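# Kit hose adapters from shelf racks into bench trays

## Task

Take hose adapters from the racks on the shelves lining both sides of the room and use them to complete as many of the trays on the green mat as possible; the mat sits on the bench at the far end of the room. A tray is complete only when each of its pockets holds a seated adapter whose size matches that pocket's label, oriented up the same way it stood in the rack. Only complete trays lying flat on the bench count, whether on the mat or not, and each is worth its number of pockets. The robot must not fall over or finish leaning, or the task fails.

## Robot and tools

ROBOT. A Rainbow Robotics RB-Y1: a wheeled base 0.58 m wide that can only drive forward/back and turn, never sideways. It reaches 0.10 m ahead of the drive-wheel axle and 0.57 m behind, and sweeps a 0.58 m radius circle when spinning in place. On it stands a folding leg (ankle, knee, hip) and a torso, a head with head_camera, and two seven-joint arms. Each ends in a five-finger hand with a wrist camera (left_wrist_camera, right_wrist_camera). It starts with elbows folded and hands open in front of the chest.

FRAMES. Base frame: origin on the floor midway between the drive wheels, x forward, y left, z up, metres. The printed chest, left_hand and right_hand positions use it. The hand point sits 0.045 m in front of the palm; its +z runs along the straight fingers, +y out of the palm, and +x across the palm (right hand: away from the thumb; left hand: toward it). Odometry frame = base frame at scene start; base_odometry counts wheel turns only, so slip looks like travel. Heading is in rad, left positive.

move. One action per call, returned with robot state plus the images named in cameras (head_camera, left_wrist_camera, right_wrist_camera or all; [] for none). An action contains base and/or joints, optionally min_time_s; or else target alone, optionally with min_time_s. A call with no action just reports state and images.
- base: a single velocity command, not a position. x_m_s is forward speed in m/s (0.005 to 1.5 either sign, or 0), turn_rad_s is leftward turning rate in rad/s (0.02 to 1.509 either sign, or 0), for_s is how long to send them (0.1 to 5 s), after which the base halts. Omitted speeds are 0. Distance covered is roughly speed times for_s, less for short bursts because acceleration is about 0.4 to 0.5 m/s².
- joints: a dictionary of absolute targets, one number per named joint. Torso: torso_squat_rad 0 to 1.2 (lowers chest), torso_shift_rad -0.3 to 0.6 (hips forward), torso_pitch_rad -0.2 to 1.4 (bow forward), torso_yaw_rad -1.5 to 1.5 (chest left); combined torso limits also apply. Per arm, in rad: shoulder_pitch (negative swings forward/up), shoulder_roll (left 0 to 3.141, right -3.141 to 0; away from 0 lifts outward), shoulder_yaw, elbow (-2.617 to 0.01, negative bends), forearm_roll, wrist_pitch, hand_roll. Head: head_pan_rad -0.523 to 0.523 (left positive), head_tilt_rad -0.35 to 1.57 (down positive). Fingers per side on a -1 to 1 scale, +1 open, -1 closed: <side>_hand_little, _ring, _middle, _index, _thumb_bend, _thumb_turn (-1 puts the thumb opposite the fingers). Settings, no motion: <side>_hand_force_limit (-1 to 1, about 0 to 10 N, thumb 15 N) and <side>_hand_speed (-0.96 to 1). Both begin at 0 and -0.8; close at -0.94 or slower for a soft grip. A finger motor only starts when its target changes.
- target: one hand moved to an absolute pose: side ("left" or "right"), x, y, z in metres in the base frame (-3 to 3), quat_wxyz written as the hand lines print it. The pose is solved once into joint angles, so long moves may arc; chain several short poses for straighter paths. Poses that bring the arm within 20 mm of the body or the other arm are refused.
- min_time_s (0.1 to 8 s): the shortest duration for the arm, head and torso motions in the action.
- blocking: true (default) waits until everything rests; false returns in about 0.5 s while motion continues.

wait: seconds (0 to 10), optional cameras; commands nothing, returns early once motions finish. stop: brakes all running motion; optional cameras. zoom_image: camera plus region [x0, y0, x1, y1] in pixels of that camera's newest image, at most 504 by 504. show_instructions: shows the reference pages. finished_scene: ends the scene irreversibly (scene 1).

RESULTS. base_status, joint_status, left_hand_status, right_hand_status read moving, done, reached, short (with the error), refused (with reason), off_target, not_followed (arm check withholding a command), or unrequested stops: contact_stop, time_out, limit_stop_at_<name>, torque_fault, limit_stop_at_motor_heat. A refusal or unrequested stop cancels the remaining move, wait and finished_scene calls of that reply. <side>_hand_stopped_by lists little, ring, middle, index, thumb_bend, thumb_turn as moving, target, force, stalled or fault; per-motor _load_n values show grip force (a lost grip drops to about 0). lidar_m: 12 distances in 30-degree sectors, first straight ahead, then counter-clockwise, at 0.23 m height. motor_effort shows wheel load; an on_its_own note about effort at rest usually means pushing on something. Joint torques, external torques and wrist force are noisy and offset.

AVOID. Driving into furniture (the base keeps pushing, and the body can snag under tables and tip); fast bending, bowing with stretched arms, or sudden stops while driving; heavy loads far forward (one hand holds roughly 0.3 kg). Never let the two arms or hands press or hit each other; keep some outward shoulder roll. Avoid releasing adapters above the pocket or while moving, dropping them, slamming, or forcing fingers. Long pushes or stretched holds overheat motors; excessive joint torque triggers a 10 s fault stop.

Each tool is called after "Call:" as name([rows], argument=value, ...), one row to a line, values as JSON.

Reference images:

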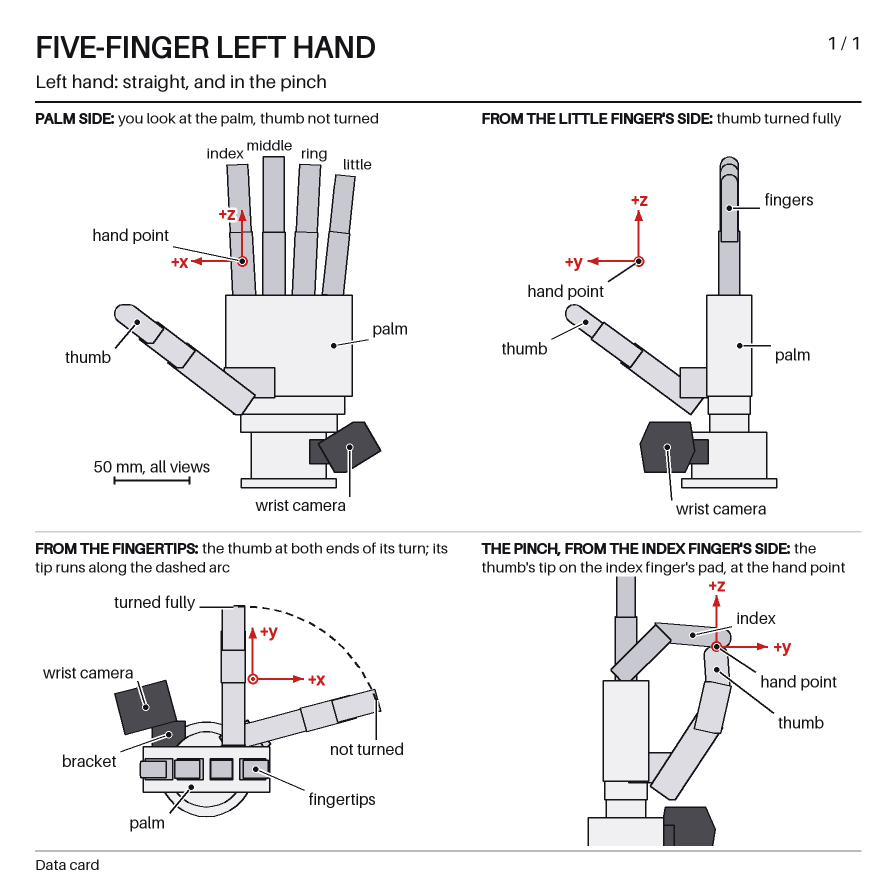

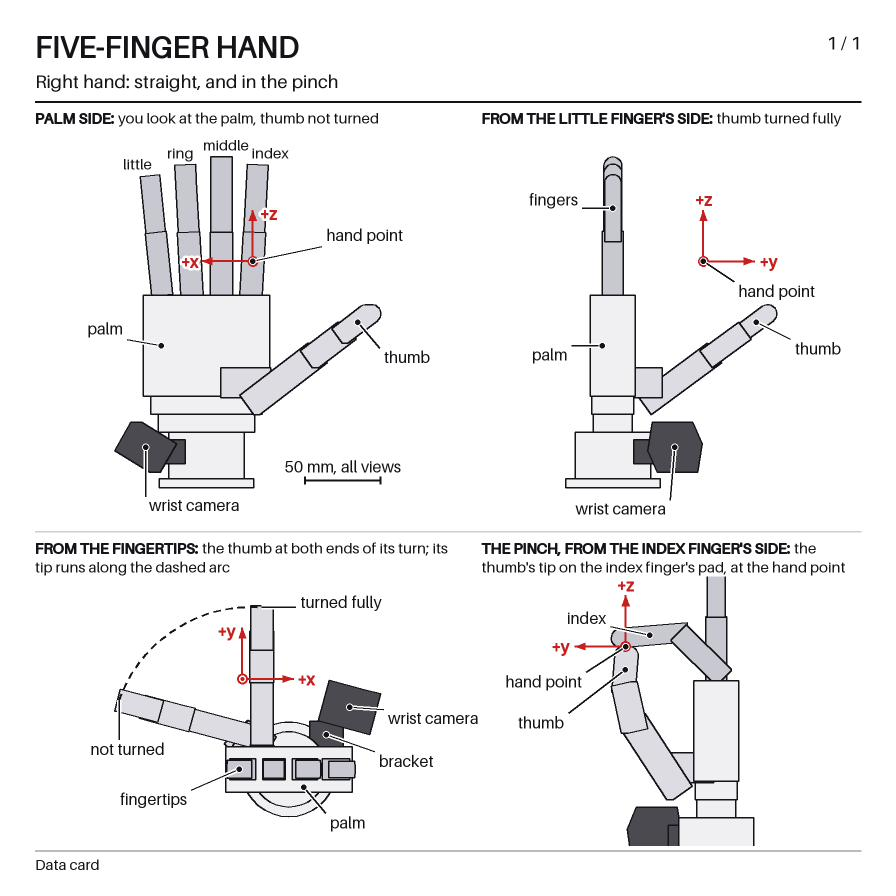

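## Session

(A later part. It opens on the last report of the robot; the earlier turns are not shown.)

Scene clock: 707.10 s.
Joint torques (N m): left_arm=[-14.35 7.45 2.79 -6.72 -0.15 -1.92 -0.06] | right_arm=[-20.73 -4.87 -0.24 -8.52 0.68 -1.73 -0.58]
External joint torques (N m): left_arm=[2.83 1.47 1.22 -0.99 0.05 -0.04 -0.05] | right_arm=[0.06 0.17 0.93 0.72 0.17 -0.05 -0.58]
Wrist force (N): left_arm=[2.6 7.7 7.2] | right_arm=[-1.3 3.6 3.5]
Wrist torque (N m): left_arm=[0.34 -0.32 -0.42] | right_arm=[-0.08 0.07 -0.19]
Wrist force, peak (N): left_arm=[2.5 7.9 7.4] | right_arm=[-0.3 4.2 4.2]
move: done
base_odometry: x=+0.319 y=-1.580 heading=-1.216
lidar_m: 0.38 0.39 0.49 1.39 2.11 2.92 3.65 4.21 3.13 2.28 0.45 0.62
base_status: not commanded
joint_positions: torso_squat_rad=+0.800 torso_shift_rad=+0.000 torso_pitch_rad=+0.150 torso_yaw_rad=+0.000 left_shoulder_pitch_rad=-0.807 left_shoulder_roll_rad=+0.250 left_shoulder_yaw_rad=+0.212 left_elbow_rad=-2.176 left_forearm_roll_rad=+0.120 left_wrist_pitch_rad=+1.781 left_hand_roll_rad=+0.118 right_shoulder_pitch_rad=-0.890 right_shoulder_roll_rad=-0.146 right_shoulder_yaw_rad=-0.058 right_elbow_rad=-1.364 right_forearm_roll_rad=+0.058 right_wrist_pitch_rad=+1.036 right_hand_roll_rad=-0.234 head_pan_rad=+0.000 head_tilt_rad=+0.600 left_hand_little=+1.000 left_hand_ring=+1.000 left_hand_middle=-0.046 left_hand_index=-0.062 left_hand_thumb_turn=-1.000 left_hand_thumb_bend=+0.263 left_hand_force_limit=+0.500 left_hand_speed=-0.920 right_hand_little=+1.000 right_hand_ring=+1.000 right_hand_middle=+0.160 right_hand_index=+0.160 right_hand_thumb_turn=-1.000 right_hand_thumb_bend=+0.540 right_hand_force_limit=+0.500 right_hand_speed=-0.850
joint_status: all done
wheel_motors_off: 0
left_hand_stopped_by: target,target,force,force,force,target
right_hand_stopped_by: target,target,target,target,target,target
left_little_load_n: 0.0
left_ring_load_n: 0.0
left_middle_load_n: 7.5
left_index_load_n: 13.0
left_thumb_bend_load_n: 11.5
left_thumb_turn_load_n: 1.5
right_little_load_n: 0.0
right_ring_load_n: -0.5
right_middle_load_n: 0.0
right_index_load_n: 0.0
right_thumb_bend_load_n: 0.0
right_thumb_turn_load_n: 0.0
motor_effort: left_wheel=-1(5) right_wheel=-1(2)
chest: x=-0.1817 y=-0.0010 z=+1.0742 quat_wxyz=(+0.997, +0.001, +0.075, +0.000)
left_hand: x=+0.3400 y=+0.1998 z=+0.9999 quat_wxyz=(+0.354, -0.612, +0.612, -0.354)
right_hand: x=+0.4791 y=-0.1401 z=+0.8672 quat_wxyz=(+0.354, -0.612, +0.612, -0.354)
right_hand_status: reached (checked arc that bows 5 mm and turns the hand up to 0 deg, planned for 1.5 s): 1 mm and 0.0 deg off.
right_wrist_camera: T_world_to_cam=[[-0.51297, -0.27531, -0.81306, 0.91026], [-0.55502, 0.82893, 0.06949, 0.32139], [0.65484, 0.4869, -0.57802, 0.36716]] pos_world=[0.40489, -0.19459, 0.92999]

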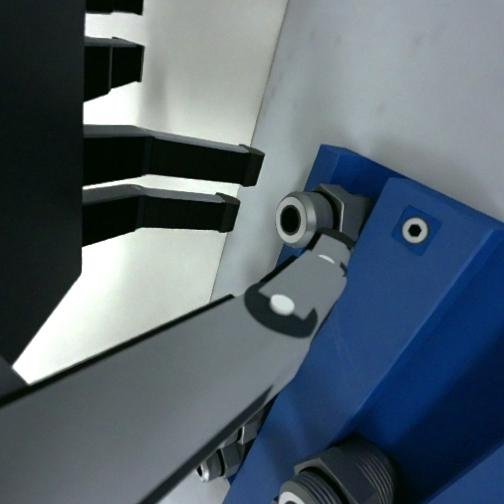

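Call:
move(target={"side": "right", "x": 0.4798, "y": -0.1412, "z": 0.851, "quat_wxyz": [0.3536, -0.6124, 0.6124, -0.3536]}, min_time_s=1)

Call:
move(joints={"right_hand_speed": -0.92, "right_hand_force_limit": 0.5, "right_hand_index": -0.35, "right_hand_middle": -0.35, "right_hand_thumb_bend": 0.0})

Call:
move(target={"side": "right", "x": 0.4795, "y": -0.1412, "z": 0.87, "quat_wxyz": [0.3536, -0.6124, 0.6124, -0.3536]}, min_time_s=1.2, cameras=["right_wrist_camera"])

Scene clock: 708.73 s.
Joint torques (N m): left_arm=[-14.73 7.54 2.47 -6.92 -0.16 -2 0.02] | right_arm=[-19.89 -4.84 0.18 -8.33 0.59 -1.89 -0.44]
External joint torques (N m): left_arm=[2.45 1.55 0.9 -1.19 0.04 -0.12 0.03] | right_arm=[0.78 0.09 1.33 1.04 0.09 -0.21 -0.44]
Wrist force (N): left_arm=[2.4 7.8 7.1] | right_arm=[-1.2 3.7 3.7]
Wrist torque (N m): left_arm=[0.33 -0.27 -0.44] | right_arm=[-0.04 0.09 -0.17]
Wrist force, peak (N): left_arm=[2.4 8.0 7.2] | right_arm=[-1.3 4.1 4.0]
move: done
base_odometry: x=+0.319 y=-1.580 heading=-1.216
lidar_m: 0.37 0.39 0.49 1.40 2.11 2.91 3.65 4.20 3.15 2.27 0.45 0.61
base_status: not commanded
joint_positions: torso_squat_rad=+0.800 torso_shift_rad=+0.000 torso_pitch_rad=+0.150 torso_yaw_rad=+0.000 left_shoulder_pitch_rad=-0.807 left_shoulder_roll_rad=+0.250 left_shoulder_yaw_rad=+0.212 left_elbow_rad=-2.176 left_forearm_roll_rad=+0.120 left_wrist_pitch_rad=+1.781 left_hand_roll_rad=+0.118 right_shoulder_pitch_rad=-0.870 right_shoulder_roll_rad=-0.141 right_shoulder_yaw_rad=-0.054 right_elbow_rad=-1.334 right_forearm_roll_rad=+0.064 right_wrist_pitch_rad=+0.986 right_hand_roll_rad=-0.238 head_pan_rad=+0.000 head_tilt_rad=+0.600 left_hand_little=+1.000 left_hand_ring=+1.000 left_hand_middle=-0.046 left_hand_index=-0.062 left_hand_thumb_turn=-1.000 left_hand_thumb_bend=+0.263 left_hand_force_limit=+0.500 left_hand_speed=-0.920 right_hand_little=+1.000 right_hand_ring=+1.000 right_hand_middle=+0.160 right_hand_index=+0.160 right_hand_thumb_turn=-1.000 right_hand_thumb_bend=+0.540 right_hand_force_limit=+0.500 right_hand_speed=-0.850
joint_status: all done
wheel_motors_off: 0
left_hand_stopped_by: target,target,force,force,force,target
right_hand_stopped_by: target,target,target,target,target,target
left_little_load_n: 0.0
left_ring_load_n: 0.0
left_middle_load_n: 7.5
left_index_load_n: 13.0
left_thumb_bend_load_n: 11.0
left_thumb_turn_load_n: 1.5
right_little_load_n: 0.0
right_ring_load_n: 0.0
right_middle_load_n: 0.0
right_index_load_n: 0.0
right_thumb_bend_load_n: 0.0
right_thumb_turn_load_n: 0.0
motor_effort: left_wheel=-2(4) right_wheel=-1(2)
chest: x=-0.1817 y=-0.0010 z=+1.0742 quat_wxyz=(+0.997, +0.001, +0.075, +0.000)
left_hand: x=+0.3400 y=+0.1998 z=+0.9999 quat_wxyz=(+0.354, -0.612, +0.612, -0.354)
right_hand: x=+0.4798 y=-0.1415 z=+0.8511 quat_wxyz=(+0.354, -0.612, +0.612, -0.354)
right_hand_status: reached (checked arc that bows 0 mm and turns the hand up to 0 deg, planned for 1.0 s): 0 mm and 0.0 deg off.
pictures: none

Scene clock: 711.13 s.
Joint torques (N m): left_arm=[-14.05 6.37 2.5 -6.58 -0.04 -1.99 -0.07] | right_arm=[-20.2 -4.65 -0.03 -8.22 -0.05 -0.76 -0.47]
External joint torques (N m): left_arm=[3.13 0.38 0.93 -0.85 0.16 -0.1 -0.07] | right_arm=[0.46 0.28 1.11 1.15 -0.55 0.91 -0.48]
Wrist force (N): left_arm=[2.3 7.5 7.0] | right_arm=[-0.5 1.3 6.8]
Wrist torque (N m): left_arm=[0.31 -0.28 -0.43] | right_arm=[0.12 0.10 -0.21]
Wrist force, peak (N): left_arm=[2.6 7.9 7.3] | right_arm=[0.6 1.9 7.8]
move: off_target
base_odometry: x=+0.319 y=-1.580 heading=-1.216
lidar_m: 0.37 0.40 0.49 1.39 2.12 2.91 3.63 4.21 3.14 2.27 0.44 0.61
base_status: not commanded
joint_positions: torso_squat_rad=+0.800 torso_shift_rad=+0.000 torso_pitch_rad=+0.150 torso_yaw_rad=+0.000 left_shoulder_pitch_rad=-0.807 left_shoulder_roll_rad=+0.250 left_shoulder_yaw_rad=+0.212 left_elbow_rad=-2.176 left_forearm_roll_rad=+0.120 left_wrist_pitch_rad=+1.781 left_hand_roll_rad=+0.118 right_shoulder_pitch_rad=-0.870 right_shoulder_roll_rad=-0.141 right_shoulder_yaw_rad=-0.054 right_elbow_rad=-1.334 right_forearm_roll_rad=+0.064 right_wrist_pitch_rad=+0.985 right_hand_roll_rad=-0.238 head_pan_rad=+0.000 head_tilt_rad=+0.600 left_hand_little=+1.000 left_hand_ring=+1.000 left_hand_middle=-0.046 left_hand_index=-0.062 left_hand_thumb_turn=-1.000 left_hand_thumb_bend=+0.263 left_hand_force_limit=+0.500 left_hand_speed=-0.920 right_hand_little=+1.000 right_hand_ring=+1.000 right_hand_middle=-0.135 right_hand_index=-0.129 right_hand_thumb_turn=-1.000 right_hand_thumb_bend=+0.381 right_hand_force_limit=+0.500 right_hand_speed=-0.920
joint_status: right_hand_middle off_target (ended at -0.135, target -0.350); right_hand_index off_target (ended at -0.129, target -0.350); right_hand_thumb_bend off_target (ended at +0.381, target +0.000); the others done
wheel_motors_off: 0
left_hand_stopped_by: target,target,force,force,force,target
right_hand_stopped_by: target,target,force,force,force,target
left_little_load_n: 0.0
left_ring_load_n: 0.0
left_middle_load_n: 7.5
left_index_load_n: 13.0
left_thumb_bend_load_n: 11.5
left_thumb_turn_load_n: 1.5
right_little_load_n: 0.0
right_ring_load_n: 0.0
right_middle_load_n: 8.5
right_index_load_n: 8.5
right_thumb_bend_load_n: 11.5
right_thumb_turn_load_n: 2.5
motor_effort: left_wheel=-2(5) right_wheel=-1(2)
chest: x=-0.1817 y=-0.0010 z=+1.0742 quat_wxyz=(+0.997, +0.001, +0.075, +0.000)
left_hand: x=+0.3400 y=+0.1998 z=+0.9999 quat_wxyz=(+0.354, -0.612, +0.612, -0.354)
right_hand: x=+0.4799 y=-0.1415 z=+0.8512 quat_wxyz=(+0.354, -0.612, +0.612, -0.354)
pictures: none

Scene clock: 712.67 s.
Joint torques (N m): left_arm=[-14.39 6.86 2.65 -6.55 -0.19 -1.84 0.08] | right_arm=[-22.63 -7.62 -2.26 -9.47 0.23 -1.57 0.26]
External joint torques (N m): left_arm=[2.79 0.87 1.08 -0.82 0.01 0.05 0.08] | right_arm=[-1.81 -2.52 -1.07 -0.25 -0.27 0.1 0.26]
Wrist force (N): left_arm=[2.5 7.5 7.1] | right_arm=[-0.8 3.6 3.8]
Wrist torque (N m): left_arm=[0.31 -0.30 -0.43] | right_arm=[-0.17 -0.01 -0.03]
Wrist force, peak (N): left_arm=[2.4 7.9 7.3] | right_arm=[-0.8 1.7 8.0]
move: done
base_odometry: x=+0.319 y=-1.580 heading=-1.216
lidar_m: 0.37 0.40 0.48 1.40 2.12 2.91 3.64 4.20 3.14 2.27 0.45 0.62
base_status: not commanded
joint_positions: torso_squat_rad=+0.800 torso_shift_rad=+0.000 torso_pitch_rad=+0.150 torso_yaw_rad=+0.000 left_shoulder_pitch_rad=-0.807 left_shoulder_roll_rad=+0.250 left_shoulder_yaw_rad=+0.212 left_elbow_rad=-2.176 left_forearm_roll_rad=+0.120 left_wrist_pitch_rad=+1.781 left_hand_roll_rad=+0.118 right_shoulder_pitch_rad=-0.894 right_shoulder_roll_rad=-0.149 right_shoulder_yaw_rad=-0.060 right_elbow_rad=-1.365 right_forearm_roll_rad=+0.054 right_wrist_pitch_rad=+1.042 right_hand_roll_rad=-0.231 head_pan_rad=+0.000 head_tilt_rad=+0.600 left_hand_little=+1.000 left_hand_ring=+1.000 left_hand_middle=-0.046 left_hand_index=-0.062 left_hand_thumb_turn=-1.000 left_hand_thumb_bend=+0.263 left_hand_force_limit=+0.500 left_hand_speed=-0.920 right_hand_little=+1.000 right_hand_ring=+1.000 right_hand_middle=-0.135 right_hand_index=-0.129 right_hand_thumb_turn=-1.000 right_hand_thumb_bend=+0.381 right_hand_force_limit=+0.500 right_hand_speed=-0.920
joint_status: all done
wheel_motors_off: 0
left_hand_stopped_by: target,target,force,force,force,target
right_hand_stopped_by: target,target,force,force,force,target
left_little_load_n: 0.0
left_ring_load_n: 0.0
left_middle_load_n: 8.0
left_index_load_n: 13.0
left_thumb_bend_load_n: 11.0
left_thumb_turn_load_n: 1.5
right_little_load_n: 0.0
right_ring_load_n: 0.0
right_middle_load_n: 7.0
right_index_load_n: 8.5
right_thumb_bend_load_n: 11.0
right_thumb_turn_load_n: 3.0
motor_effort: left_wheel=-1(4) right_wheel=-1(2)
chest: x=-0.1817 y=-0.0010 z=+1.0742 quat_wxyz=(+0.997, +0.001, +0.075, +0.000)
left_hand: x=+0.3400 y=+0.1998 z=+0.9999 quat_wxyz=(+0.354, -0.612, +0.612, -0.354)
right_hand: x=+0.4793 y=-0.1410 z=+0.8695 quat_wxyz=(+0.353, -0.613, +0.612, -0.353)
right_hand_status: reached (checked arc that bows 1 mm and turns the hand up to 0 deg, planned for 1.2 s): 1 mm and 0.1 deg off.
right_wrist_camera: T_world_to_cam=[[-0.51372, -0.27531, -0.81259, 0.91185], [-0.55518, 0.82876, 0.07019, 0.32147], [0.65412, 0.48719, -0.5786, 0.36968]] pos_world=[0.40509, -0.19548, 0.93229]

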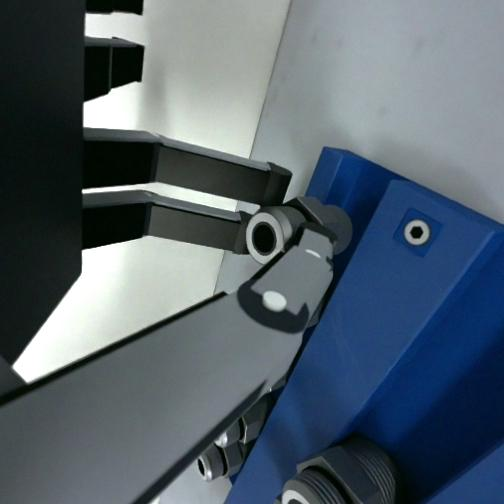

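Call:
move(target={"side": "right", "x": 0.478, "y": -0.1412, "z": 0.95, "quat_wxyz": [0.3536, -0.6124, 0.6124, -0.3536]}, min_time_s=1.2)

Call:
move(joints={"right_shoulder_pitch_rad": -0.811, "right_shoulder_roll_rad": -0.255, "right_shoulder_yaw_rad": -0.201, "right_elbow_rad": -2.174, "right_forearm_roll_rad": -0.119, "right_wrist_pitch_rad": 1.784, "right_hand_roll_rad": -0.127}, base={"x_m_s": -0.5, "for_s": 1.28}, min_time_s=1.2)

Call:
move(base={"turn_rad_s": -0.8936, "for_s": 2.2}, joints={"torso_squat_rad": 0.5}, min_time_s=2)

Call:
move(base={"x_m_s": 0.957, "for_s": 3.02})

Call:
move(base={"turn_rad_s": 0.388, "for_s": 1.0})

Call:
move(base={"x_m_s": 0.2, "for_s": 0.5}, cameras=["head_camera"])

Call:
zoom_image(camera="head_camera", region=[630, 190, 730, 260])

Call:
zoom_image(camera="head_camera", region=[110, 200, 210, 270])

Scene clock: 714.93 s.
Joint torques (N m): left_arm=[-14.38 7.39 2.73 -6.89 -0.03 -1.84 -0.25] | right_arm=[-23.3 -8.71 -2.46 -8.54 0.28 -1.55 0.19]
External joint torques (N m): left_arm=[2.8 1.4 1.16 -1.17 0.17 0.04 -0.24] | right_arm=[-1.66 -2.64 -1.14 -0.11 -0.2 0.13 0.18]
Wrist force (N): left_arm=[2.4 7.7 7.1] | right_arm=[-1.1 4.7 4.1]
Wrist torque (N m): left_arm=[0.34 -0.29 -0.43] | right_arm=[0.00 0.03 -0.01]
Wrist force, peak (N): left_arm=[2.6 7.8 7.3] | right_arm=[-0.7 4.6 5.2]
move: done
base_odometry: x=+0.319 y=-1.580 heading=-1.216
lidar_m: 0.38 0.40 0.47 1.40 2.12 2.90 3.64 4.21 3.16 2.28 0.45 0.61
base_status: not commanded
joint_positions: torso_squat_rad=+0.800 torso_shift_rad=+0.000 torso_pitch_rad=+0.150 torso_yaw_rad=+0.000 left_shoulder_pitch_rad=-0.807 left_shoulder_roll_rad=+0.250 left_shoulder_yaw_rad=+0.212 left_elbow_rad=-2.176 left_forearm_roll_rad=+0.120 left_wrist_pitch_rad=+1.781 left_hand_roll_rad=+0.118 right_shoulder_pitch_rad=-1.035 right_shoulder_roll_rad=-0.189 right_shoulder_yaw_rad=-0.094 right_elbow_rad=-1.439 right_forearm_roll_rad=+0.016 right_wrist_pitch_rad=+1.256 right_hand_roll_rad=-0.209 head_pan_rad=+0.000 head_tilt_rad=+0.600 left_hand_little=+1.000 left_hand_ring=+1.000 left_hand_middle=-0.046 left_hand_index=-0.062 left_hand_thumb_turn=-1.000 left_hand_thumb_bend=+0.263 left_hand_force_limit=+0.500 left_hand_speed=-0.920 right_hand_little=+1.000 right_hand_ring=+1.000 right_hand_middle=-0.135 right_hand_index=-0.129 right_hand_thumb_turn=-1.000 right_hand_thumb_bend=+0.381 right_hand_force_limit=+0.500 right_hand_speed=-0.920
joint_status: all done
wheel_motors_off: 0
left_hand_stopped_by: target,target,force,force,force,target
right_hand_stopped_by: target,target,force,force,force,target
left_little_load_n: 0.0
left_ring_load_n: 0.0
left_middle_load_n: 7.5
left_index_load_n: 13.5
left_thumb_bend_load_n: 11.5
left_thumb_turn_load_n: 1.5
right_little_load_n: 0.0
right_ring_load_n: 0.0
right_middle_load_n: 7.0
right_index_load_n: 8.0
right_thumb_bend_load_n: 11.0
right_thumb_turn_load_n: 2.5
motor_effort: left_wheel=-1(5) right_wheel=-1(2)
chest: x=-0.1817 y=-0.0010 z=+1.0742 quat_wxyz=(+0.997, +0.001, +0.075, +0.000)
left_hand: x=+0.3400 y=+0.1998 z=+0.9999 quat_wxyz=(+0.354, -0.612, +0.612, -0.354)
right_hand: x=+0.4779 y=-0.1410 z=+0.9495 quat_wxyz=(+0.353, -0.613, +0.612, -0.353)
right_hand_status: reached (checked arc that bows 3 mm and turns the hand up to 0 deg, planned for 1.2 s): 0 mm and 0.0 deg off.
pictures: none

Scene clock: 717.73 s.
Joint torques (N m): left_arm=[-14.52 6.62 2.34 -6.23 -0.22 -1.93 -0.15] | right_arm=[-17.51 -7.92 -1.59 -4.88 0.22 -2.05 0.08]
External joint torques (N m): left_arm=[2.66 0.63 0.76 -0.51 -0.03 -0.04 -0.14] | right_arm=[-1.27 -2.03 -0.29 0.36 -0.05 -0.34 0.07]
Wrist force (N): left_arm=[2.5 7.7 7.1] | right_arm=[-1.4 4.7 4.6]
Wrist torque (N m): left_arm=[0.31 -0.30 -0.43] | right_arm=[-0.09 0.10 -0.05]
Wrist force, peak (N): left_arm=[2.3 7.6 7.8] | right_arm=[-1.7 4.2 6.0]
move: done
base_odometry: x=+0.099 y=-0.986 heading=-1.218
lidar_m: 1.01 0.92 1.45 2.04 2.12 2.91 3.03 3.54 3.15 3.03 1.73 0.89
base_status: done (sent for 1.27 of 1.27 s)
joint_positions: torso_squat_rad=+0.800 torso_shift_rad=+0.000 torso_pitch_rad=+0.150 torso_yaw_rad=+0.000 left_shoulder_pitch_rad=-0.807 left_shoulder_roll_rad=+0.250 left_shoulder_yaw_rad=+0.212 left_elbow_rad=-2.176 left_forearm_roll_rad=+0.120 left_wrist_pitch_rad=+1.781 left_hand_roll_rad=+0.118 right_shoulder_pitch_rad=-0.811 right_shoulder_roll_rad=-0.255 right_shoulder_yaw_rad=-0.201 right_elbow_rad=-2.174 right_forearm_roll_rad=-0.119 right_wrist_pitch_rad=+1.784 right_hand_roll_rad=-0.127 head_pan_rad=+0.000 head_tilt_rad=+0.600 left_hand_little=+1.000 left_hand_ring=+1.000 left_hand_middle=-0.046 left_hand_index=-0.062 left_hand_thumb_turn=-1.000 left_hand_thumb_bend=+0.263 left_hand_force_limit=+0.500 left_hand_speed=-0.920 right_hand_little=+1.000 right_hand_ring=+1.000 right_hand_middle=-0.135 right_hand_index=-0.129 right_hand_thumb_turn=-1.000 right_hand_thumb_bend=+0.381 right_hand_force_limit=+0.500 right_hand_speed=-0.920
joint_status: all done
wheel_motors_off: 0
left_hand_stopped_by: target,target,force,force,force,target
right_hand_stopped_by: target,target,force,force,force,target
left_little_load_n: 0.0
left_ring_load_n: 0.0
left_middle_load_n: 8.0
left_index_load_n: 13.5
left_thumb_bend_load_n: 11.0
left_thumb_turn_load_n: 1.5
right_little_load_n: 0.0
right_ring_load_n: 0.0
right_middle_load_n: 6.5
right_index_load_n: 8.5
right_thumb_bend_load_n: 11.0
right_thumb_turn_load_n: 2.5
motor_effort: left_wheel=-14(34) right_wheel=+7(24)
chest: x=-0.1818 y=-0.0010 z=+1.0741 quat_wxyz=(+0.997, +0.001, +0.075, +0.000)
left_hand: x=+0.3399 y=+0.1998 z=+1.0000 quat_wxyz=(+0.354, -0.612, +0.612, -0.354)
right_hand: x=+0.3398 y=-0.1997 z=+0.9995 quat_wxyz=(+0.353, -0.613, +0.612, -0.353)
pictures: none

Scene clock: 722.00 s.
Joint torques (N m): left_arm=[-14.66 6.6 2.33 -6.31 -0.21 -1.77 0.02] | right_arm=[-17.3 -7.82 -1.59 -5.1 0.22 -1.92 0.05]
External joint torques (N m): left_arm=[2.52 0.61 0.76 -0.58 -0.02 0.11 0.03] | right_arm=[-1.06 -1.93 -0.29 0.14 -0.05 -0.22 0.05]
Wrist force (N): left_arm=[2.4 7.5 6.9] | right_arm=[-0.7 4.5 4.3]
Wrist torque (N m): left_arm=[0.33 -0.29 -0.44] | right_arm=[-0.05 0.04 -0.02]
Wrist force, peak (N): left_arm=[2.4 8.0 7.2] | right_arm=[-1.5 4.5 5.3]
move: done
base_odometry: x=+0.099 y=-0.986 heading=+3.100
lidar_m: 3.06 3.03 1.54 0.90 1.01 0.93 1.60 2.03 2.23 3.01 3.00 3.69
base_status: done (sent for 2.2 of 2.2 s)
joint_positions: torso_squat_rad=+0.500 torso_shift_rad=+0.000 torso_pitch_rad=+0.150 torso_yaw_rad=+0.000 left_shoulder_pitch_rad=-0.807 left_shoulder_roll_rad=+0.250 left_shoulder_yaw_rad=+0.212 left_elbow_rad=-2.176 left_forearm_roll_rad=+0.120 left_wrist_pitch_rad=+1.781 left_hand_roll_rad=+0.118 right_shoulder_pitch_rad=-0.811 right_shoulder_roll_rad=-0.255 right_shoulder_yaw_rad=-0.201 right_elbow_rad=-2.174 right_forearm_roll_rad=-0.119 right_wrist_pitch_rad=+1.784 right_hand_roll_rad=-0.127 head_pan_rad=+0.000 head_tilt_rad=+0.600 left_hand_little=+1.000 left_hand_ring=+1.000 left_hand_middle=-0.046 left_hand_index=-0.062 left_hand_thumb_turn=-1.000 left_hand_thumb_bend=+0.263 left_hand_force_limit=+0.500 left_hand_speed=-0.920 right_hand_little=+1.000 right_hand_ring=+1.000 right_hand_middle=-0.135 right_hand_index=-0.129 right_hand_thumb_turn=-1.000 right_hand_thumb_bend=+0.381 right_hand_force_limit=+0.500 right_hand_speed=-0.920
joint_status: all done
wheel_motors_off: 0
left_hand_stopped_by: target,target,force,force,force,target
right_hand_stopped_by: target,target,force,force,force,target
left_little_load_n: 0.0
left_ring_load_n: 0.0
left_middle_load_n: 7.5
left_index_load_n: 13.5
left_thumb_bend_load_n: 11.5
left_thumb_turn_load_n: 1.5
right_little_load_n: 0.0
right_ring_load_n: 0.0
right_middle_load_n: 6.5
right_index_load_n: 8.5
right_thumb_bend_load_n: 11.0
right_thumb_turn_load_n: 3.0
motor_effort: left_wheel=+5(37) right_wheel=+2(22)
chest: x=-0.1817 y=-0.0011 z=+1.2007 quat_wxyz=(+0.997, +0.001, +0.075, +0.000)
left_hand: x=+0.3399 y=+0.1997 z=+1.1266 quat_wxyz=(+0.354, -0.612, +0.612, -0.354)
right_hand: x=+0.3399 y=-0.1998 z=+1.1260 quat_wxyz=(+0.353, -0.613, +0.612, -0.353)
pictures: none

Scene clock: 727.37 s.
Joint torques (N m): left_arm=[-14.81 6.65 2.78 -6.21 -0.25 -1.79 -0.01] | right_arm=[-17.12 -7.8 -1.82 -5.31 0.13 -1.85 0.01]
External joint torques (N m): left_arm=[2.37 0.66 1.2 -0.48 -0.05 0.1 0] | right_arm=[-0.88 -1.91 -0.51 -0.07 -0.14 -0.14 0.01]
Wrist force (N): left_arm=[2.6 7.6 6.9] | right_arm=[-0.8 4.1 3.8]
Wrist torque (N m): left_arm=[0.34 -0.32 -0.42] | right_arm=[-0.10 0.07 -0.04]
Wrist force, peak (N): left_arm=[2.5 7.7 7.7] | right_arm=[-0.7 5.0 4.9]
move: done
base_odometry: x=-2.801 y=-0.865 heading=+3.100
lidar_m: 0.35 0.34 0.37 0.57 2.31 2.52 3.68 4.72 2.92 2.32 0.93 0.43
base_status: done (sent for 3.03 of 3.03 s)
joint_positions: torso_squat_rad=+0.500 torso_shift_rad=+0.000 torso_pitch_rad=+0.150 torso_yaw_rad=+0.000 left_shoulder_pitch_rad=-0.807 left_shoulder_roll_rad=+0.250 left_shoulder_yaw_rad=+0.212 left_elbow_rad=-2.176 left_forearm_roll_rad=+0.120 left_wrist_pitch_rad=+1.781 left_hand_roll_rad=+0.118 right_shoulder_pitch_rad=-0.811 right_shoulder_roll_rad=-0.255 right_shoulder_yaw_rad=-0.201 right_elbow_rad=-2.174 right_forearm_roll_rad=-0.119 right_wrist_pitch_rad=+1.784 right_hand_roll_rad=-0.127 head_pan_rad=+0.000 head_tilt_rad=+0.600 left_hand_little=+1.000 left_hand_ring=+1.000 left_hand_middle=-0.046 left_hand_index=-0.062 left_hand_thumb_turn=-1.000 left_hand_thumb_bend=+0.263 left_hand_force_limit=+0.500 left_hand_speed=-0.920 right_hand_little=+1.000 right_hand_ring=+1.000 right_hand_middle=-0.135 right_hand_index=-0.129 right_hand_thumb_turn=-1.000 right_hand_thumb_bend=+0.381 right_hand_force_limit=+0.500 right_hand_speed=-0.920
joint_status: not commanded
wheel_motors_off: 0
left_hand_stopped_by: target,target,force,force,force,target
right_hand_stopped_by: target,target,force,force,force,target
left_little_load_n: 0.0
left_ring_load_n: 0.0
left_middle_load_n: 7.5
left_index_load_n: 13.5
left_thumb_bend_load_n: 11.0
left_thumb_turn_load_n: 1.5
right_little_load_n: 0.0
right_ring_load_n: 0.0
right_middle_load_n: 6.5
right_index_load_n: 8.5
right_thumb_bend_load_n: 11.0
right_thumb_turn_load_n: 2.5
motor_effort: left_wheel=-5(45) right_wheel=-1(26)
chest: x=-0.1816 y=-0.0011 z=+1.2008 quat_wxyz=(+0.997, +0.001, +0.075, +0.000)
left_hand: x=+0.3400 y=+0.1997 z=+1.1265 quat_wxyz=(+0.354, -0.612, +0.612, -0.354)
right_hand: x=+0.3400 y=-0.1998 z=+1.1259 quat_wxyz=(+0.353, -0.613, +0.613, -0.353)
pictures: none

Scene clock: 729.47 s.
Joint torques (N m): left_arm=[-14.91 6.55 2.7 -6.29 -0.15 -1.86 -0.19] | right_arm=[-17.19 -7.86 -1.41 -5.31 0.17 -1.94 0.05]
External joint torques (N m): left_arm=[2.26 0.56 1.12 -0.56 0.05 0.02 -0.18] | right_arm=[-0.95 -1.97 -0.11 -0.07 -0.1 -0.23 0.04]
Wrist force (N): left_arm=[2.3 7.6 7.0] | right_arm=[-0.7 4.8 3.6]
Wrist torque (N m): left_arm=[0.32 -0.27 -0.43] | right_arm=[0.01 0.04 -0.02]
Wrist force, peak (N): left_arm=[2.4 7.8 7.5] | right_arm=[-1.7 4.9 5.4]
move: done
base_odometry: x=-2.801 y=-0.865 heading=-2.796
lidar_m: 0.33 0.35 0.49 1.38 2.40 2.93 4.71 2.93 2.40 1.39 0.50 0.36
base_status: done (sent for 1 of 1 s)
joint_positions: torso_squat_rad=+0.500 torso_shift_rad=+0.000 torso_pitch_rad=+0.150 torso_yaw_rad=+0.000 left_shoulder_pitch_rad=-0.807 left_shoulder_roll_rad=+0.250 left_shoulder_yaw_rad=+0.212 left_elbow_rad=-2.176 left_forearm_roll_rad=+0.120 left_wrist_pitch_rad=+1.781 left_hand_roll_rad=+0.118 right_shoulder_pitch_rad=-0.811 right_shoulder_roll_rad=-0.255 right_shoulder_yaw_rad=-0.201 right_elbow_rad=-2.174 right_forearm_roll_rad=-0.119 right_wrist_pitch_rad=+1.784 right_hand_roll_rad=-0.127 head_pan_rad=+0.000 head_tilt_rad=+0.600 left_hand_little=+1.000 left_hand_ring=+1.000 left_hand_middle=-0.046 left_hand_index=-0.062 left_hand_thumb_turn=-1.000 left_hand_thumb_bend=+0.263 left_hand_force_limit=+0.500 left_hand_speed=-0.920 right_hand_little=+1.000 right_hand_ring=+1.000 right_hand_middle=-0.135 right_hand_index=-0.129 right_hand_thumb_turn=-1.000 right_hand_thumb_bend=+0.381 right_hand_force_limit=+0.500 right_hand_speed=-0.920
joint_status: not commanded
wheel_motors_off: 0
left_hand_stopped_by: target,target,force,force,force,target
right_hand_stopped_by: target,target,force,force,force,target
left_little_load_n: 0.0
left_ring_load_n: 0.0
left_middle_load_n: 7.5
left_index_load_n: 13.0
left_thumb_bend_load_n: 11.0
left_thumb_turn_load_n: 1.5
right_little_load_n: -0.5
right_ring_load_n: 0.0
right_middle_load_n: 6.5
right_index_load_n: 8.0
right_thumb_bend_load_n: 11.0
right_thumb_turn_load_n: 2.5
motor_effort: left_wheel=+1(34) right_wheel=+4(17)
chest: x=-0.1816 y=-0.0011 z=+1.2008 quat_wxyz=(+0.997, +0.001, +0.075, +0.000)
left_hand: x=+0.3400 y=+0.1997 z=+1.1265 quat_wxyz=(+0.354, -0.612, +0.612, -0.354)
right_hand: x=+0.3400 y=-0.1998 z=+1.1260 quat_wxyz=(+0.353, -0.613, +0.613, -0.353)
pictures: none

Scene clock: 730.87 s.
Joint torques (N m): left_arm=[-14.83 6.55 2.43 -6.13 -0.29 -2.1 -0.01] | right_arm=[-17.61 -7.71 -1.75 -5.39 0.14 -1.9 0.03]
External joint torques (N m): left_arm=[2.35 0.56 0.86 -0.4 -0.09 -0.22 0] | right_arm=[-1.37 -1.82 -0.45 -0.15 -0.13 -0.19 0.02]
Wrist force (N): left_arm=[2.3 7.7 7.2] | right_arm=[-0.4 4.5 3.9]
Wrist torque (N m): left_arm=[0.34 -0.28 -0.44] | right_arm=[-0.02 0.00 0.04]
Wrist force, peak (N): left_arm=[2.4 7.9 7.6] | right_arm=[-1.4 5.0 5.7]
move: done
base_odometry: x=-2.895 y=-0.899 heading=-2.795
lidar_m: 0.24 0.25 0.36 0.98 2.41 3.01 4.81 2.99 2.40 0.98 0.35 0.25
base_status: done (sent for 0.5 of 0.5 s)
joint_positions: torso_squat_rad=+0.500 torso_shift_rad=+0.000 torso_pitch_rad=+0.150 torso_yaw_rad=+0.000 left_shoulder_pitch_rad=-0.807 left_shoulder_roll_rad=+0.250 left_shoulder_yaw_rad=+0.212 left_elbow_rad=-2.176 left_forearm_roll_rad=+0.120 left_wrist_pitch_rad=+1.781 left_hand_roll_rad=+0.118 right_shoulder_pitch_rad=-0.811 right_shoulder_roll_rad=-0.255 right_shoulder_yaw_rad=-0.201 right_elbow_rad=-2.174 right_forearm_roll_rad=-0.119 right_wrist_pitch_rad=+1.784 right_hand_roll_rad=-0.127 head_pan_rad=+0.000 head_tilt_rad=+0.600 left_hand_little=+1.000 left_hand_ring=+1.000 left_hand_middle=-0.046 left_hand_index=-0.062 left_hand_thumb_turn=-1.000 left_hand_thumb_bend=+0.263 left_hand_force_limit=+0.500 left_hand_speed=-0.920 right_hand_little=+1.000 right_hand_ring=+1.000 right_hand_middle=-0.135 right_hand_index=-0.129 right_hand_thumb_turn=-1.000 right_hand_thumb_bend=+0.381 right_hand_force_limit=+0.500 right_hand_speed=-0.920
joint_status: not commanded
wheel_motors_off: 0
left_hand_stopped_by: target,target,force,force,force,target
right_hand_stopped_by: target,target,force,force,force,target
left_little_load_n: 0.0
left_ring_load_n: 0.0
left_middle_load_n: 7.5
left_index_load_n: 13.0
left_thumb_bend_load_n: 11.5
left_thumb_turn_load_n: 1.5
right_little_load_n: 0.0
right_ring_load_n: 0.0
right_middle_load_n: 6.5
right_index_load_n: 8.5
right_thumb_bend_load_n: 11.0
right_thumb_turn_load_n: 2.5
motor_effort: left_wheel=+4(38) right_wheel=-3(24)
chest: x=-0.1816 y=-0.0011 z=+1.2008 quat_wxyz=(+0.997, +0.001, +0.075, +0.000)
left_hand: x=+0.3400 y=+0.1997 z=+1.1265 quat_wxyz=(+0.354, -0.612, +0.612, -0.354)
right_hand: x=+0.3400 y=-0.1998 z=+1.1259 quat_wxyz=(+0.353, -0.613, +0.613, -0.353)
head_camera: T_world_to_cam=[[-0.02391, -0.99971, -0.00051, -0.00211], [-0.69691, 0.01703, -0.71696, 0.97294], [0.71676, -0.01678, -0.69712, 1.01267]] pos_world=[-0.04784, -0.00169, 1.4035]

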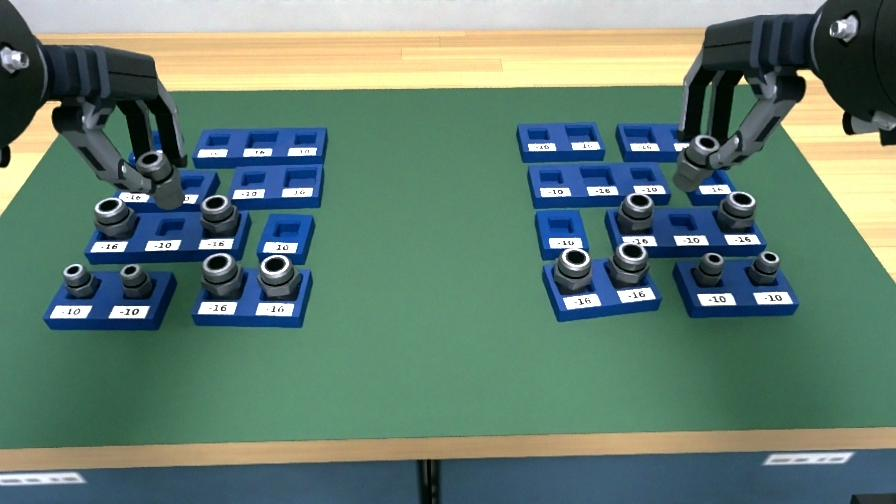

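Scaled by 5.040 from the camera's image (finer frame: 1280x720).

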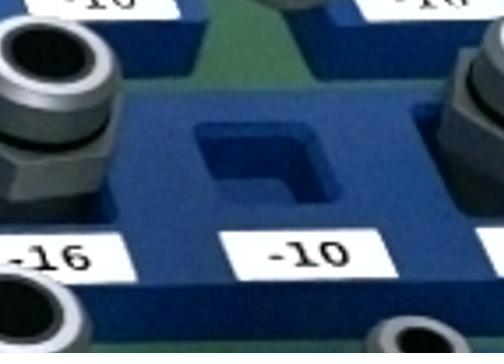

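Scaled by 5.040 from the camera's image (finer frame: 1280x720).

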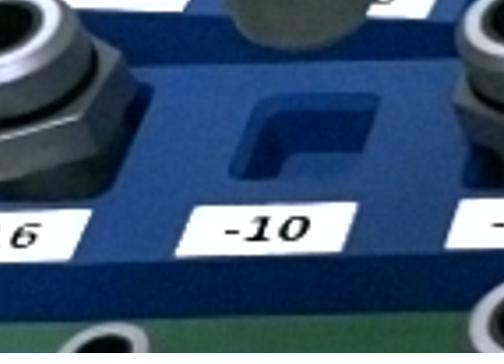

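Call:
move(target={"side": "right", "x": 0.496, "y": -0.288, "z": 1.06, "quat_wxyz": [0.3536, -0.6124, 0.6124, -0.3536]}, min_time_s=1.5)

Call:
move(target={"side": "right", "x": 0.496, "y": -0.288, "z": 0.951, "quat_wxyz": [0.3536, -0.6124, 0.6124, -0.3536]}, min_time_s=1.5, cameras=["head_camera"])

Call:
zoom_image(camera="head_camera", region=[630, 180, 730, 250])

Scene clock: 733.87 s.
Joint torques (N m): left_arm=[-14.87 6.69 2.62 -6.19 -0.14 -1.81 -0.02] | right_arm=[-22.88 -12.57 -1.2 -8.61 -0.15 -1.71 -0.07]
External joint torques (N m): left_arm=[2.31 0.7 1.05 -0.46 0.06 0.08 -0.01] | right_arm=[-1.21 -2.27 -0.36 0.43 -0.11 0 -0.07]
Wrist force (N): left_arm=[2.4 7.5 7.2] | right_arm=[-1.0 4.3 4.3]
Wrist torque (N m): left_arm=[0.30 -0.29 -0.42] | right_arm=[-0.09 0.04 0.01]
Wrist force, peak (N): left_arm=[2.5 8.0 7.2] | right_arm=[-0.9 4.8 5.3]
move: done
base_odometry: x=-2.895 y=-0.899 heading=-2.795
lidar_m: 0.24 0.25 0.35 0.99 2.42 3.00 4.81 3.00 2.40 0.98 0.37 0.26
base_status: not commanded
joint_positions: torso_squat_rad=+0.500 torso_shift_rad=+0.000 torso_pitch_rad=+0.150 torso_yaw_rad=+0.000 left_shoulder_pitch_rad=-0.807 left_shoulder_roll_rad=+0.250 left_shoulder_yaw_rad=+0.212 left_elbow_rad=-2.176 left_forearm_roll_rad=+0.120 left_wrist_pitch_rad=+1.781 left_hand_roll_rad=+0.118 right_shoulder_pitch_rad=-1.002 right_shoulder_roll_rad=-0.382 right_shoulder_yaw_rad=-0.356 right_elbow_rad=-1.255 right_forearm_roll_rad=-0.247 right_wrist_pitch_rad=+1.119 right_hand_roll_rad=+0.134 head_pan_rad=+0.000 head_tilt_rad=+0.600 left_hand_little=+1.000 left_hand_ring=+1.000 left_hand_middle=-0.046 left_hand_index=-0.062 left_hand_thumb_turn=-1.000 left_hand_thumb_bend=+0.263 left_hand_force_limit=+0.500 left_hand_speed=-0.920 right_hand_little=+1.000 right_hand_ring=+1.000 right_hand_middle=-0.135 right_hand_index=-0.129 right_hand_thumb_turn=-1.000 right_hand_thumb_bend=+0.381 right_hand_force_limit=+0.500 right_hand_speed=-0.920
joint_status: all done
wheel_motors_off: 0
left_hand_stopped_by: target,target,force,force,force,target
right_hand_stopped_by: target,target,force,force,force,target
left_little_load_n: 0.0
left_ring_load_n: 0.0
left_middle_load_n: 7.5
left_index_load_n: 13.5
left_thumb_bend_load_n: 11.5
left_thumb_turn_load_n: 1.5
right_little_load_n: -0.5
right_ring_load_n: 0.0
right_middle_load_n: 6.5
right_index_load_n: 8.5
right_thumb_bend_load_n: 11.0
right_thumb_turn_load_n: 3.0
motor_effort: left_wheel=+5(6) right_wheel=-2(3)
chest: x=-0.1817 y=-0.0011 z=+1.2008 quat_wxyz=(+0.997, +0.001, +0.075, +0.000)
left_hand: x=+0.3400 y=+0.1997 z=+1.1265 quat_wxyz=(+0.354, -0.612, +0.612, -0.354)
right_hand: x=+0.4958 y=-0.2880 z=+1.0597 quat_wxyz=(+0.353, -0.612, +0.612, -0.354)
right_hand_status: reached (checked arc that bows 37 mm and turns the hand up to 5 deg, planned for 1.5 s): 0 mm and 0.0 deg off.
pictures: none

Scene clock: 735.70 s.
Joint torques (N m): left_arm=[-14.98 6.94 2.25 -6.14 -0.34 -1.91 0.13] | right_arm=[-21.58 -10.8 -1.56 -9.39 -0.36 -1.92 0.14]
External joint torques (N m): left_arm=[2.2 0.95 0.68 -0.41 -0.14 -0.03 0.14] | right_arm=[-0.74 -1.06 -0.94 0.34 -0.28 -0.23 0.13]
Wrist force (N): left_arm=[2.9 7.5 7.4] | right_arm=[-1.4 4.5 4.2]
Wrist torque (N m): left_arm=[0.30 -0.36 -0.39] | right_arm=[-0.03 0.14 -0.04]
Wrist force, peak (N): left_arm=[2.8 7.7 7.4] | right_arm=[-1.1 4.9 4.6]
move: done
base_odometry: x=-2.895 y=-0.899 heading=-2.795
lidar_m: 0.25 0.25 0.35 0.98 2.41 3.01 4.81 3.00 2.40 1.00 0.36 0.26
base_status: not commanded
joint_positions: torso_squat_rad=+0.500 torso_shift_rad=+0.000 torso_pitch_rad=+0.150 torso_yaw_rad=+0.000 left_shoulder_pitch_rad=-0.807 left_shoulder_roll_rad=+0.250 left_shoulder_yaw_rad=+0.212 left_elbow_rad=-2.176 left_forearm_roll_rad=+0.120 left_wrist_pitch_rad=+1.781 left_hand_roll_rad=+0.118 right_shoulder_pitch_rad=-0.871 right_shoulder_roll_rad=-0.307 right_shoulder_yaw_rad=-0.359 right_elbow_rad=-1.098 right_forearm_roll_rad=-0.274 right_wrist_pitch_rad=+0.821 right_hand_roll_rad=+0.222 head_pan_rad=+0.000 head_tilt_rad=+0.600 left_hand_little=+1.000 left_hand_ring=+1.000 left_hand_middle=-0.046 left_hand_index=-0.062 left_hand_thumb_turn=-1.000 left_hand_thumb_bend=+0.263 left_hand_force_limit=+0.500 left_hand_speed=-0.920 right_hand_little=+1.000 right_hand_ring=+1.000 right_hand_middle=-0.135 right_hand_index=-0.129 right_hand_thumb_turn=-1.000 right_hand_thumb_bend=+0.381 right_hand_force_limit=+0.500 right_hand_speed=-0.920
joint_status: all done
wheel_motors_off: 0
left_hand_stopped_by: target,target,force,force,force,target
right_hand_stopped_by: target,target,force,force,force,target
left_little_load_n: 0.0
left_ring_load_n: 0.0
left_middle_load_n: 7.5
left_index_load_n: 13.0
left_thumb_bend_load_n: 11.0
left_thumb_turn_load_n: 1.5
right_little_load_n: 0.0
right_ring_load_n: 0.0
right_middle_load_n: 6.5
right_index_load_n: 8.0
right_thumb_bend_load_n: 11.0
right_thumb_turn_load_n: 2.5
motor_effort: left_wheel=+6(7) right_wheel=-2(3)
chest: x=-0.1817 y=-0.0011 z=+1.2008 quat_wxyz=(+0.997, +0.001, +0.075, +0.000)
left_hand: x=+0.3400 y=+0.1997 z=+1.1265 quat_wxyz=(+0.354, -0.612, +0.612, -0.354)
right_hand: x=+0.4958 y=-0.2880 z=+0.9508 quat_wxyz=(+0.353, -0.612, +0.612, -0.354)
right_hand_status: reached (checked arc that bows 6 mm and turns the hand up to 1 deg, planned for 1.5 s): 0 mm and 0.0 deg off.
head_camera: T_world_to_cam=[[-0.0239, -0.99971, -0.00051, -0.00211], [-0.69681, 0.01703, -0.71706, 0.97308], [0.71686, -0.01678, -0.69702, 1.01253]] pos_world=[-0.04785, -0.00169, 1.4035]

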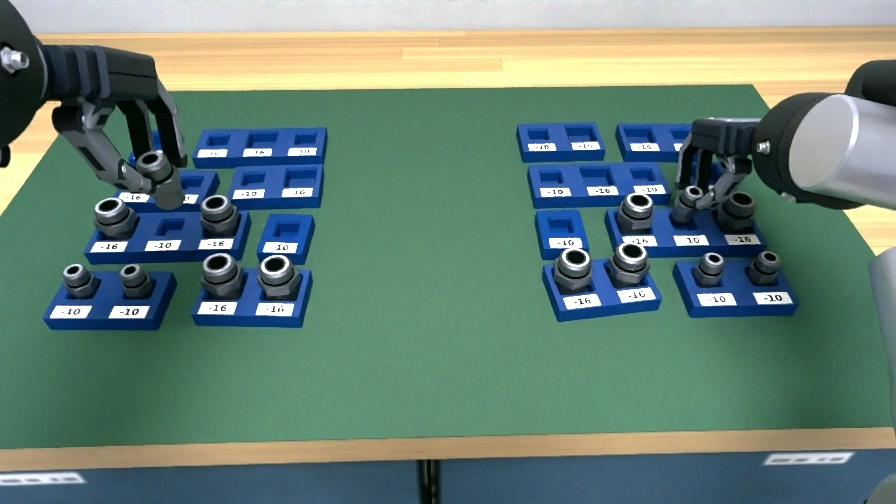

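Scaled by 5.040 from the camera's image (finer frame: 1280x720).

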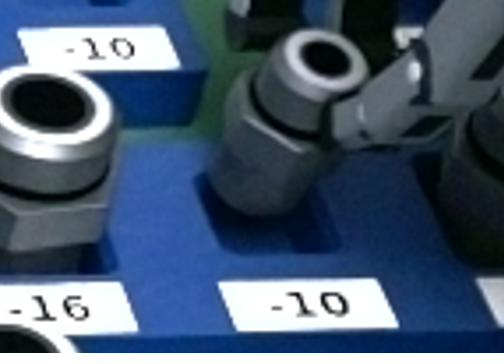

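Call:
move(target={"side": "right", "x": 0.495, "y": -0.2875, "z": 0.951, "quat_wxyz": [0.3156, -0.6329, 0.5897, -0.3903]}, min_time_s=1, cameras=["head_camera"])

Call:
zoom_image(camera="head_camera", region=[630, 180, 730, 250])

Scene clock: 737.50 s.
Joint torques (N m): left_arm=[-14.94 6.47 2.34 -6.38 -0.25 -1.86 -0.09] | right_arm=[-21.14 -9.92 0.16 -9.89 0.14 -1.71 -0.51]
External joint torques (N m): left_arm=[2.24 0.48 0.76 -0.65 -0.05 0.02 -0.08] | right_arm=[-0.32 -0.88 0.78 -0.17 0.01 0.01 -0.52]
Wrist force (N): left_arm=[2.3 7.7 7.2] | right_arm=[-1.9 4.3 4.3]
Wrist torque (N m): left_arm=[0.35 -0.25 -0.43] | right_arm=[-0.07 0.10 -0.27]
Wrist force, peak (N): left_arm=[2.7 7.7 7.2] | right_arm=[-1.3 4.9 4.8]
move: done
base_odometry: x=-2.895 y=-0.899 heading=-2.795
lidar_m: 0.24 0.25 0.35 0.98 2.40 3.01 4.81 3.01 2.40 0.99 0.35 0.25
base_status: not commanded
joint_positions: torso_squat_rad=+0.500 torso_shift_rad=+0.000 torso_pitch_rad=+0.150 torso_yaw_rad=+0.000 left_shoulder_pitch_rad=-0.807 left_shoulder_roll_rad=+0.250 left_shoulder_yaw_rad=+0.212 left_elbow_rad=-2.176 left_forearm_roll_rad=+0.120 left_wrist_pitch_rad=+1.781 left_hand_roll_rad=+0.118 right_shoulder_pitch_rad=-0.862 right_shoulder_roll_rad=-0.277 right_shoulder_yaw_rad=-0.311 right_elbow_rad=-1.147 right_forearm_roll_rad=-0.135 right_wrist_pitch_rad=+0.828 right_hand_roll_rad=+0.192 head_pan_rad=+0.000 head_tilt_rad=+0.600 left_hand_little=+1.000 left_hand_ring=+1.000 left_hand_middle=-0.046 left_hand_index=-0.062 left_hand_thumb_turn=-1.000 left_hand_thumb_bend=+0.263 left_hand_force_limit=+0.500 left_hand_speed=-0.920 right_hand_little=+1.000 right_hand_ring=+1.000 right_hand_middle=-0.135 right_hand_index=-0.129 right_hand_thumb_turn=-1.000 right_hand_thumb_bend=+0.381 right_hand_force_limit=+0.500 right_hand_speed=-0.920
joint_status: all done
wheel_motors_off: 0
left_hand_stopped_by: target,target,force,force,force,target
right_hand_stopped_by: target,target,force,force,force,target
left_little_load_n: 0.0
left_ring_load_n: 0.0
left_middle_load_n: 7.5
left_index_load_n: 13.5
left_thumb_bend_load_n: 11.0
left_thumb_turn_load_n: 1.5
right_little_load_n: 0.0
right_ring_load_n: -0.5
right_middle_load_n: 6.5
right_index_load_n: 8.5
right_thumb_bend_load_n: 11.0
right_thumb_turn_load_n: 3.0
motor_effort: left_wheel=+4(7) right_wheel=-2(4)
chest: x=-0.1817 y=-0.0011 z=+1.2008 quat_wxyz=(+0.997, +0.001, +0.075, +0.000)
left_hand: x=+0.3400 y=+0.1997 z=+1.1265 quat_wxyz=(+0.354, -0.612, +0.612, -0.354)
right_hand: x=+0.4949 y=-0.2877 z=+0.9509 quat_wxyz=(+0.316, -0.633, +0.590, -0.390)
right_hand_status: reached (checked arc that bows 3 mm and turns the hand up to 7 deg, planned for 1.0 s): 0 mm and 0.0 deg off.
head_camera: T_world_to_cam=[[-0.0239, -0.99971, -0.00051, -0.00211], [-0.69681, 0.01703, -0.71706, 0.97308], [0.71686, -0.01678, -0.69702, 1.01253]] pos_world=[-0.04785, -0.00169, 1.4035]

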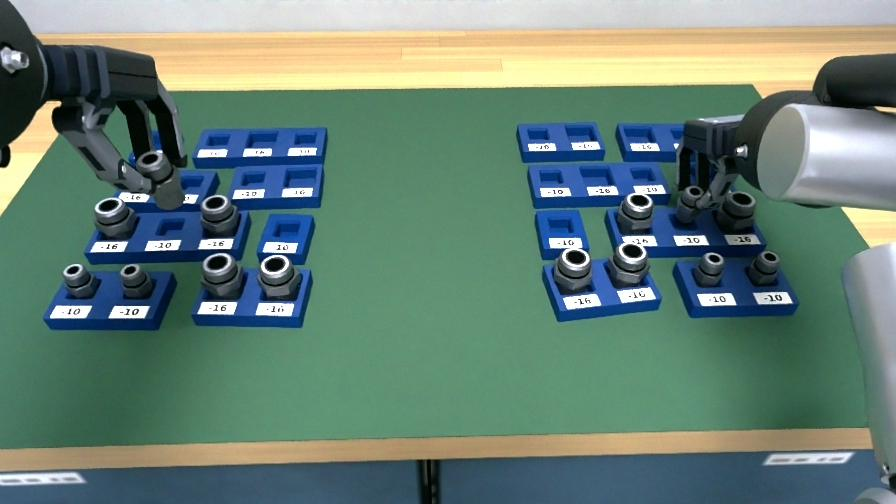

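Scaled by 5.040 from the camera's image (finer frame: 1280x720).

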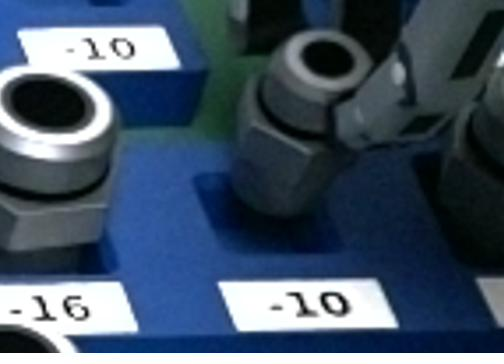

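Call:
move(target={"side": "right", "x": 0.494, "y": -0.287, "z": 0.944, "quat_wxyz": [0.3156, -0.6329, 0.5897, -0.3903]}, min_time_s=1)

Call:
move(target={"side": "right", "x": 0.494, "y": -0.287, "z": 0.938, "quat_wxyz": [0.3156, -0.6329, 0.5897, -0.3903]}, min_time_s=1, cameras=["head_camera"])

Call:
zoom_image(camera="head_camera", region=[630, 180, 730, 250])

Scene clock: 739.13 s.
Joint torques (N m): left_arm=[-14.92 6.7 2.3 -6.06 -0.26 -1.83 0.09] | right_arm=[-21.05 -9.25 0.12 -9.12 0.34 -2.17 0.19]
External joint torques (N m): left_arm=[2.26 0.71 0.72 -0.34 -0.06 0.06 0.1] | right_arm=[-0.33 -0.3 0.72 0.62 0.21 -0.44 0.18]
Wrist force (N): left_arm=[2.4 7.4 7.3] | right_arm=[-2.2 4.8 4.0]
Wrist torque (N m): left_arm=[0.29 -0.28 -0.42] | right_arm=[0.01 0.22 -0.18]
Wrist force, peak (N): left_arm=[2.5 7.8 7.2] | right_arm=[-2.2 5.2 4.1]
move: done
base_odometry: x=-2.895 y=-0.899 heading=-2.795
lidar_m: 0.24 0.25 0.35 0.99 2.41 3.01 4.81 3.01 2.39 0.97 0.36 0.25
base_status: not commanded
joint_positions: torso_squat_rad=+0.500 torso_shift_rad=+0.000 torso_pitch_rad=+0.150 torso_yaw_rad=+0.000 left_shoulder_pitch_rad=-0.807 left_shoulder_roll_rad=+0.250 left_shoulder_yaw_rad=+0.212 left_elbow_rad=-2.176 left_forearm_roll_rad=+0.120 left_wrist_pitch_rad=+1.781 left_hand_roll_rad=+0.118 right_shoulder_pitch_rad=-0.853 right_shoulder_roll_rad=-0.271 right_shoulder_yaw_rad=-0.310 right_elbow_rad=-1.141 right_forearm_roll_rad=-0.133 right_wrist_pitch_rad=+0.811 right_hand_roll_rad=+0.193 head_pan_rad=+0.000 head_tilt_rad=+0.600 left_hand_little=+1.000 left_hand_ring=+1.000 left_hand_middle=-0.046 left_hand_index=-0.062 left_hand_thumb_turn=-1.000 left_hand_thumb_bend=+0.263 left_hand_force_limit=+0.500 left_hand_speed=-0.920 right_hand_little=+1.000 right_hand_ring=+1.000 right_hand_middle=-0.135 right_hand_index=-0.129 right_hand_thumb_turn=-1.000 right_hand_thumb_bend=+0.381 right_hand_force_limit=+0.500 right_hand_speed=-0.920
joint_status: all done
wheel_motors_off: 0
left_hand_stopped_by: target,target,force,force,force,target
right_hand_stopped_by: target,target,force,force,force,target
left_little_load_n: 0.0
left_ring_load_n: 0.0
left_middle_load_n: 8.0
left_index_load_n: 13.0
left_thumb_bend_load_n: 11.0
left_thumb_turn_load_n: 1.5
right_little_load_n: 0.0
right_ring_load_n: 0.0
right_middle_load_n: 6.5
right_index_load_n: 8.5
right_thumb_bend_load_n: 11.0
right_thumb_turn_load_n: 3.0
motor_effort: left_wheel=+3(7) right_wheel=-3(3)
chest: x=-0.1817 y=-0.0011 z=+1.2008 quat_wxyz=(+0.997, +0.001, +0.075, +0.000)
left_hand: x=+0.3400 y=+0.1997 z=+1.1265 quat_wxyz=(+0.354, -0.612, +0.612, -0.354)
right_hand: x=+0.4937 y=-0.2872 z=+0.9440 quat_wxyz=(+0.315, -0.633, +0.590, -0.390)
right_hand_status: reached (checked arc that bows 0 mm and turns the hand up to 0 deg, planned for 1.0 s): 0 mm and 0.0 deg off.
pictures: none

Scene clock: 740.47 s.
Joint torques (N m): left_arm=[-15.29 6.6 2.53 -6.13 -0.36 -1.79 -0.02] | right_arm=[-21.42 -9.56 0.66 -9.26 -0.17 -2.26 0.26]
External joint torques (N m): left_arm=[1.89 0.61 0.96 -0.4 -0.17 0.1 -0.01] | right_arm=[-0.75 -0.64 1.25 0.5 -0.29 -0.53 0.25]
Wrist force (N): left_arm=[2.5 7.9 7.0] | right_arm=[-1.5 5.5 3.4]
Wrist torque (N m): left_arm=[0.37 -0.31 -0.41] | right_arm=[-0.09 0.08 -0.05]
Wrist force, peak (N): left_arm=[2.6 7.9 7.3] | right_arm=[-1.6 5.3 4.3]
move: done
base_odometry: x=-2.895 y=-0.899 heading=-2.795
lidar_m: 0.24 0.26 0.34 0.99 2.41 3.01 4.82 3.00 2.40 0.99 0.36 0.26
base_status: not commanded
joint_positions: torso_squat_rad=+0.500 torso_shift_rad=+0.000 torso_pitch_rad=+0.150 torso_yaw_rad=+0.000 left_shoulder_pitch_rad=-0.807 left_shoulder_roll_rad=+0.250 left_shoulder_yaw_rad=+0.212 left_elbow_rad=-2.176 left_forearm_roll_rad=+0.120 left_wrist_pitch_rad=+1.781 left_hand_roll_rad=+0.118 right_shoulder_pitch_rad=-0.848 right_shoulder_roll_rad=-0.268 right_shoulder_yaw_rad=-0.309 right_elbow_rad=-1.126 right_forearm_roll_rad=-0.134 right_wrist_pitch_rad=+0.791 right_hand_roll_rad=+0.195 head_pan_rad=+0.000 head_tilt_rad=+0.600 left_hand_little=+1.000 left_hand_ring=+1.000 left_hand_middle=-0.046 left_hand_index=-0.062 left_hand_thumb_turn=-1.000 left_hand_thumb_bend=+0.263 left_hand_force_limit=+0.500 left_hand_speed=-0.920 right_hand_little=+1.000 right_hand_ring=+1.000 right_hand_middle=-0.135 right_hand_index=-0.129 right_hand_thumb_turn=-1.000 right_hand_thumb_bend=+0.381 right_hand_force_limit=+0.500 right_hand_speed=-0.920
joint_status: all done
wheel_motors_off: 0
left_hand_stopped_by: target,target,force,force,force,target
right_hand_stopped_by: target,target,force,force,force,target
left_little_load_n: 0.0
left_ring_load_n: 0.0
left_middle_load_n: 7.5
left_index_load_n: 13.0
left_thumb_bend_load_n: 11.0
left_thumb_turn_load_n: 1.5
right_little_load_n: 0.0
right_ring_load_n: 0.0
right_middle_load_n: 6.0
right_index_load_n: 9.0
right_thumb_bend_load_n: 10.0
right_thumb_turn_load_n: 2.0
motor_effort: left_wheel=+4(8) right_wheel=-1(3)
chest: x=-0.1817 y=-0.0011 z=+1.2008 quat_wxyz=(+0.997, +0.001, +0.075, +0.000)
left_hand: x=+0.3400 y=+0.1997 z=+1.1265 quat_wxyz=(+0.354, -0.612, +0.612, -0.354)
right_hand: x=+0.4936 y=-0.2872 z=+0.9380 quat_wxyz=(+0.315, -0.633, +0.590, -0.390)
right_hand_status: reached (checked arc that bows 0 mm and turns the hand up to 0 deg, planned for 1.0 s): 0 mm and 0.0 deg off.
head_camera: T_world_to_cam=[[-0.0239, -0.99971, -0.00051, -0.00211], [-0.69681, 0.01703, -0.71706, 0.97308], [0.71686, -0.01678, -0.69702, 1.01253]] pos_world=[-0.04785, -0.00169, 1.4035]

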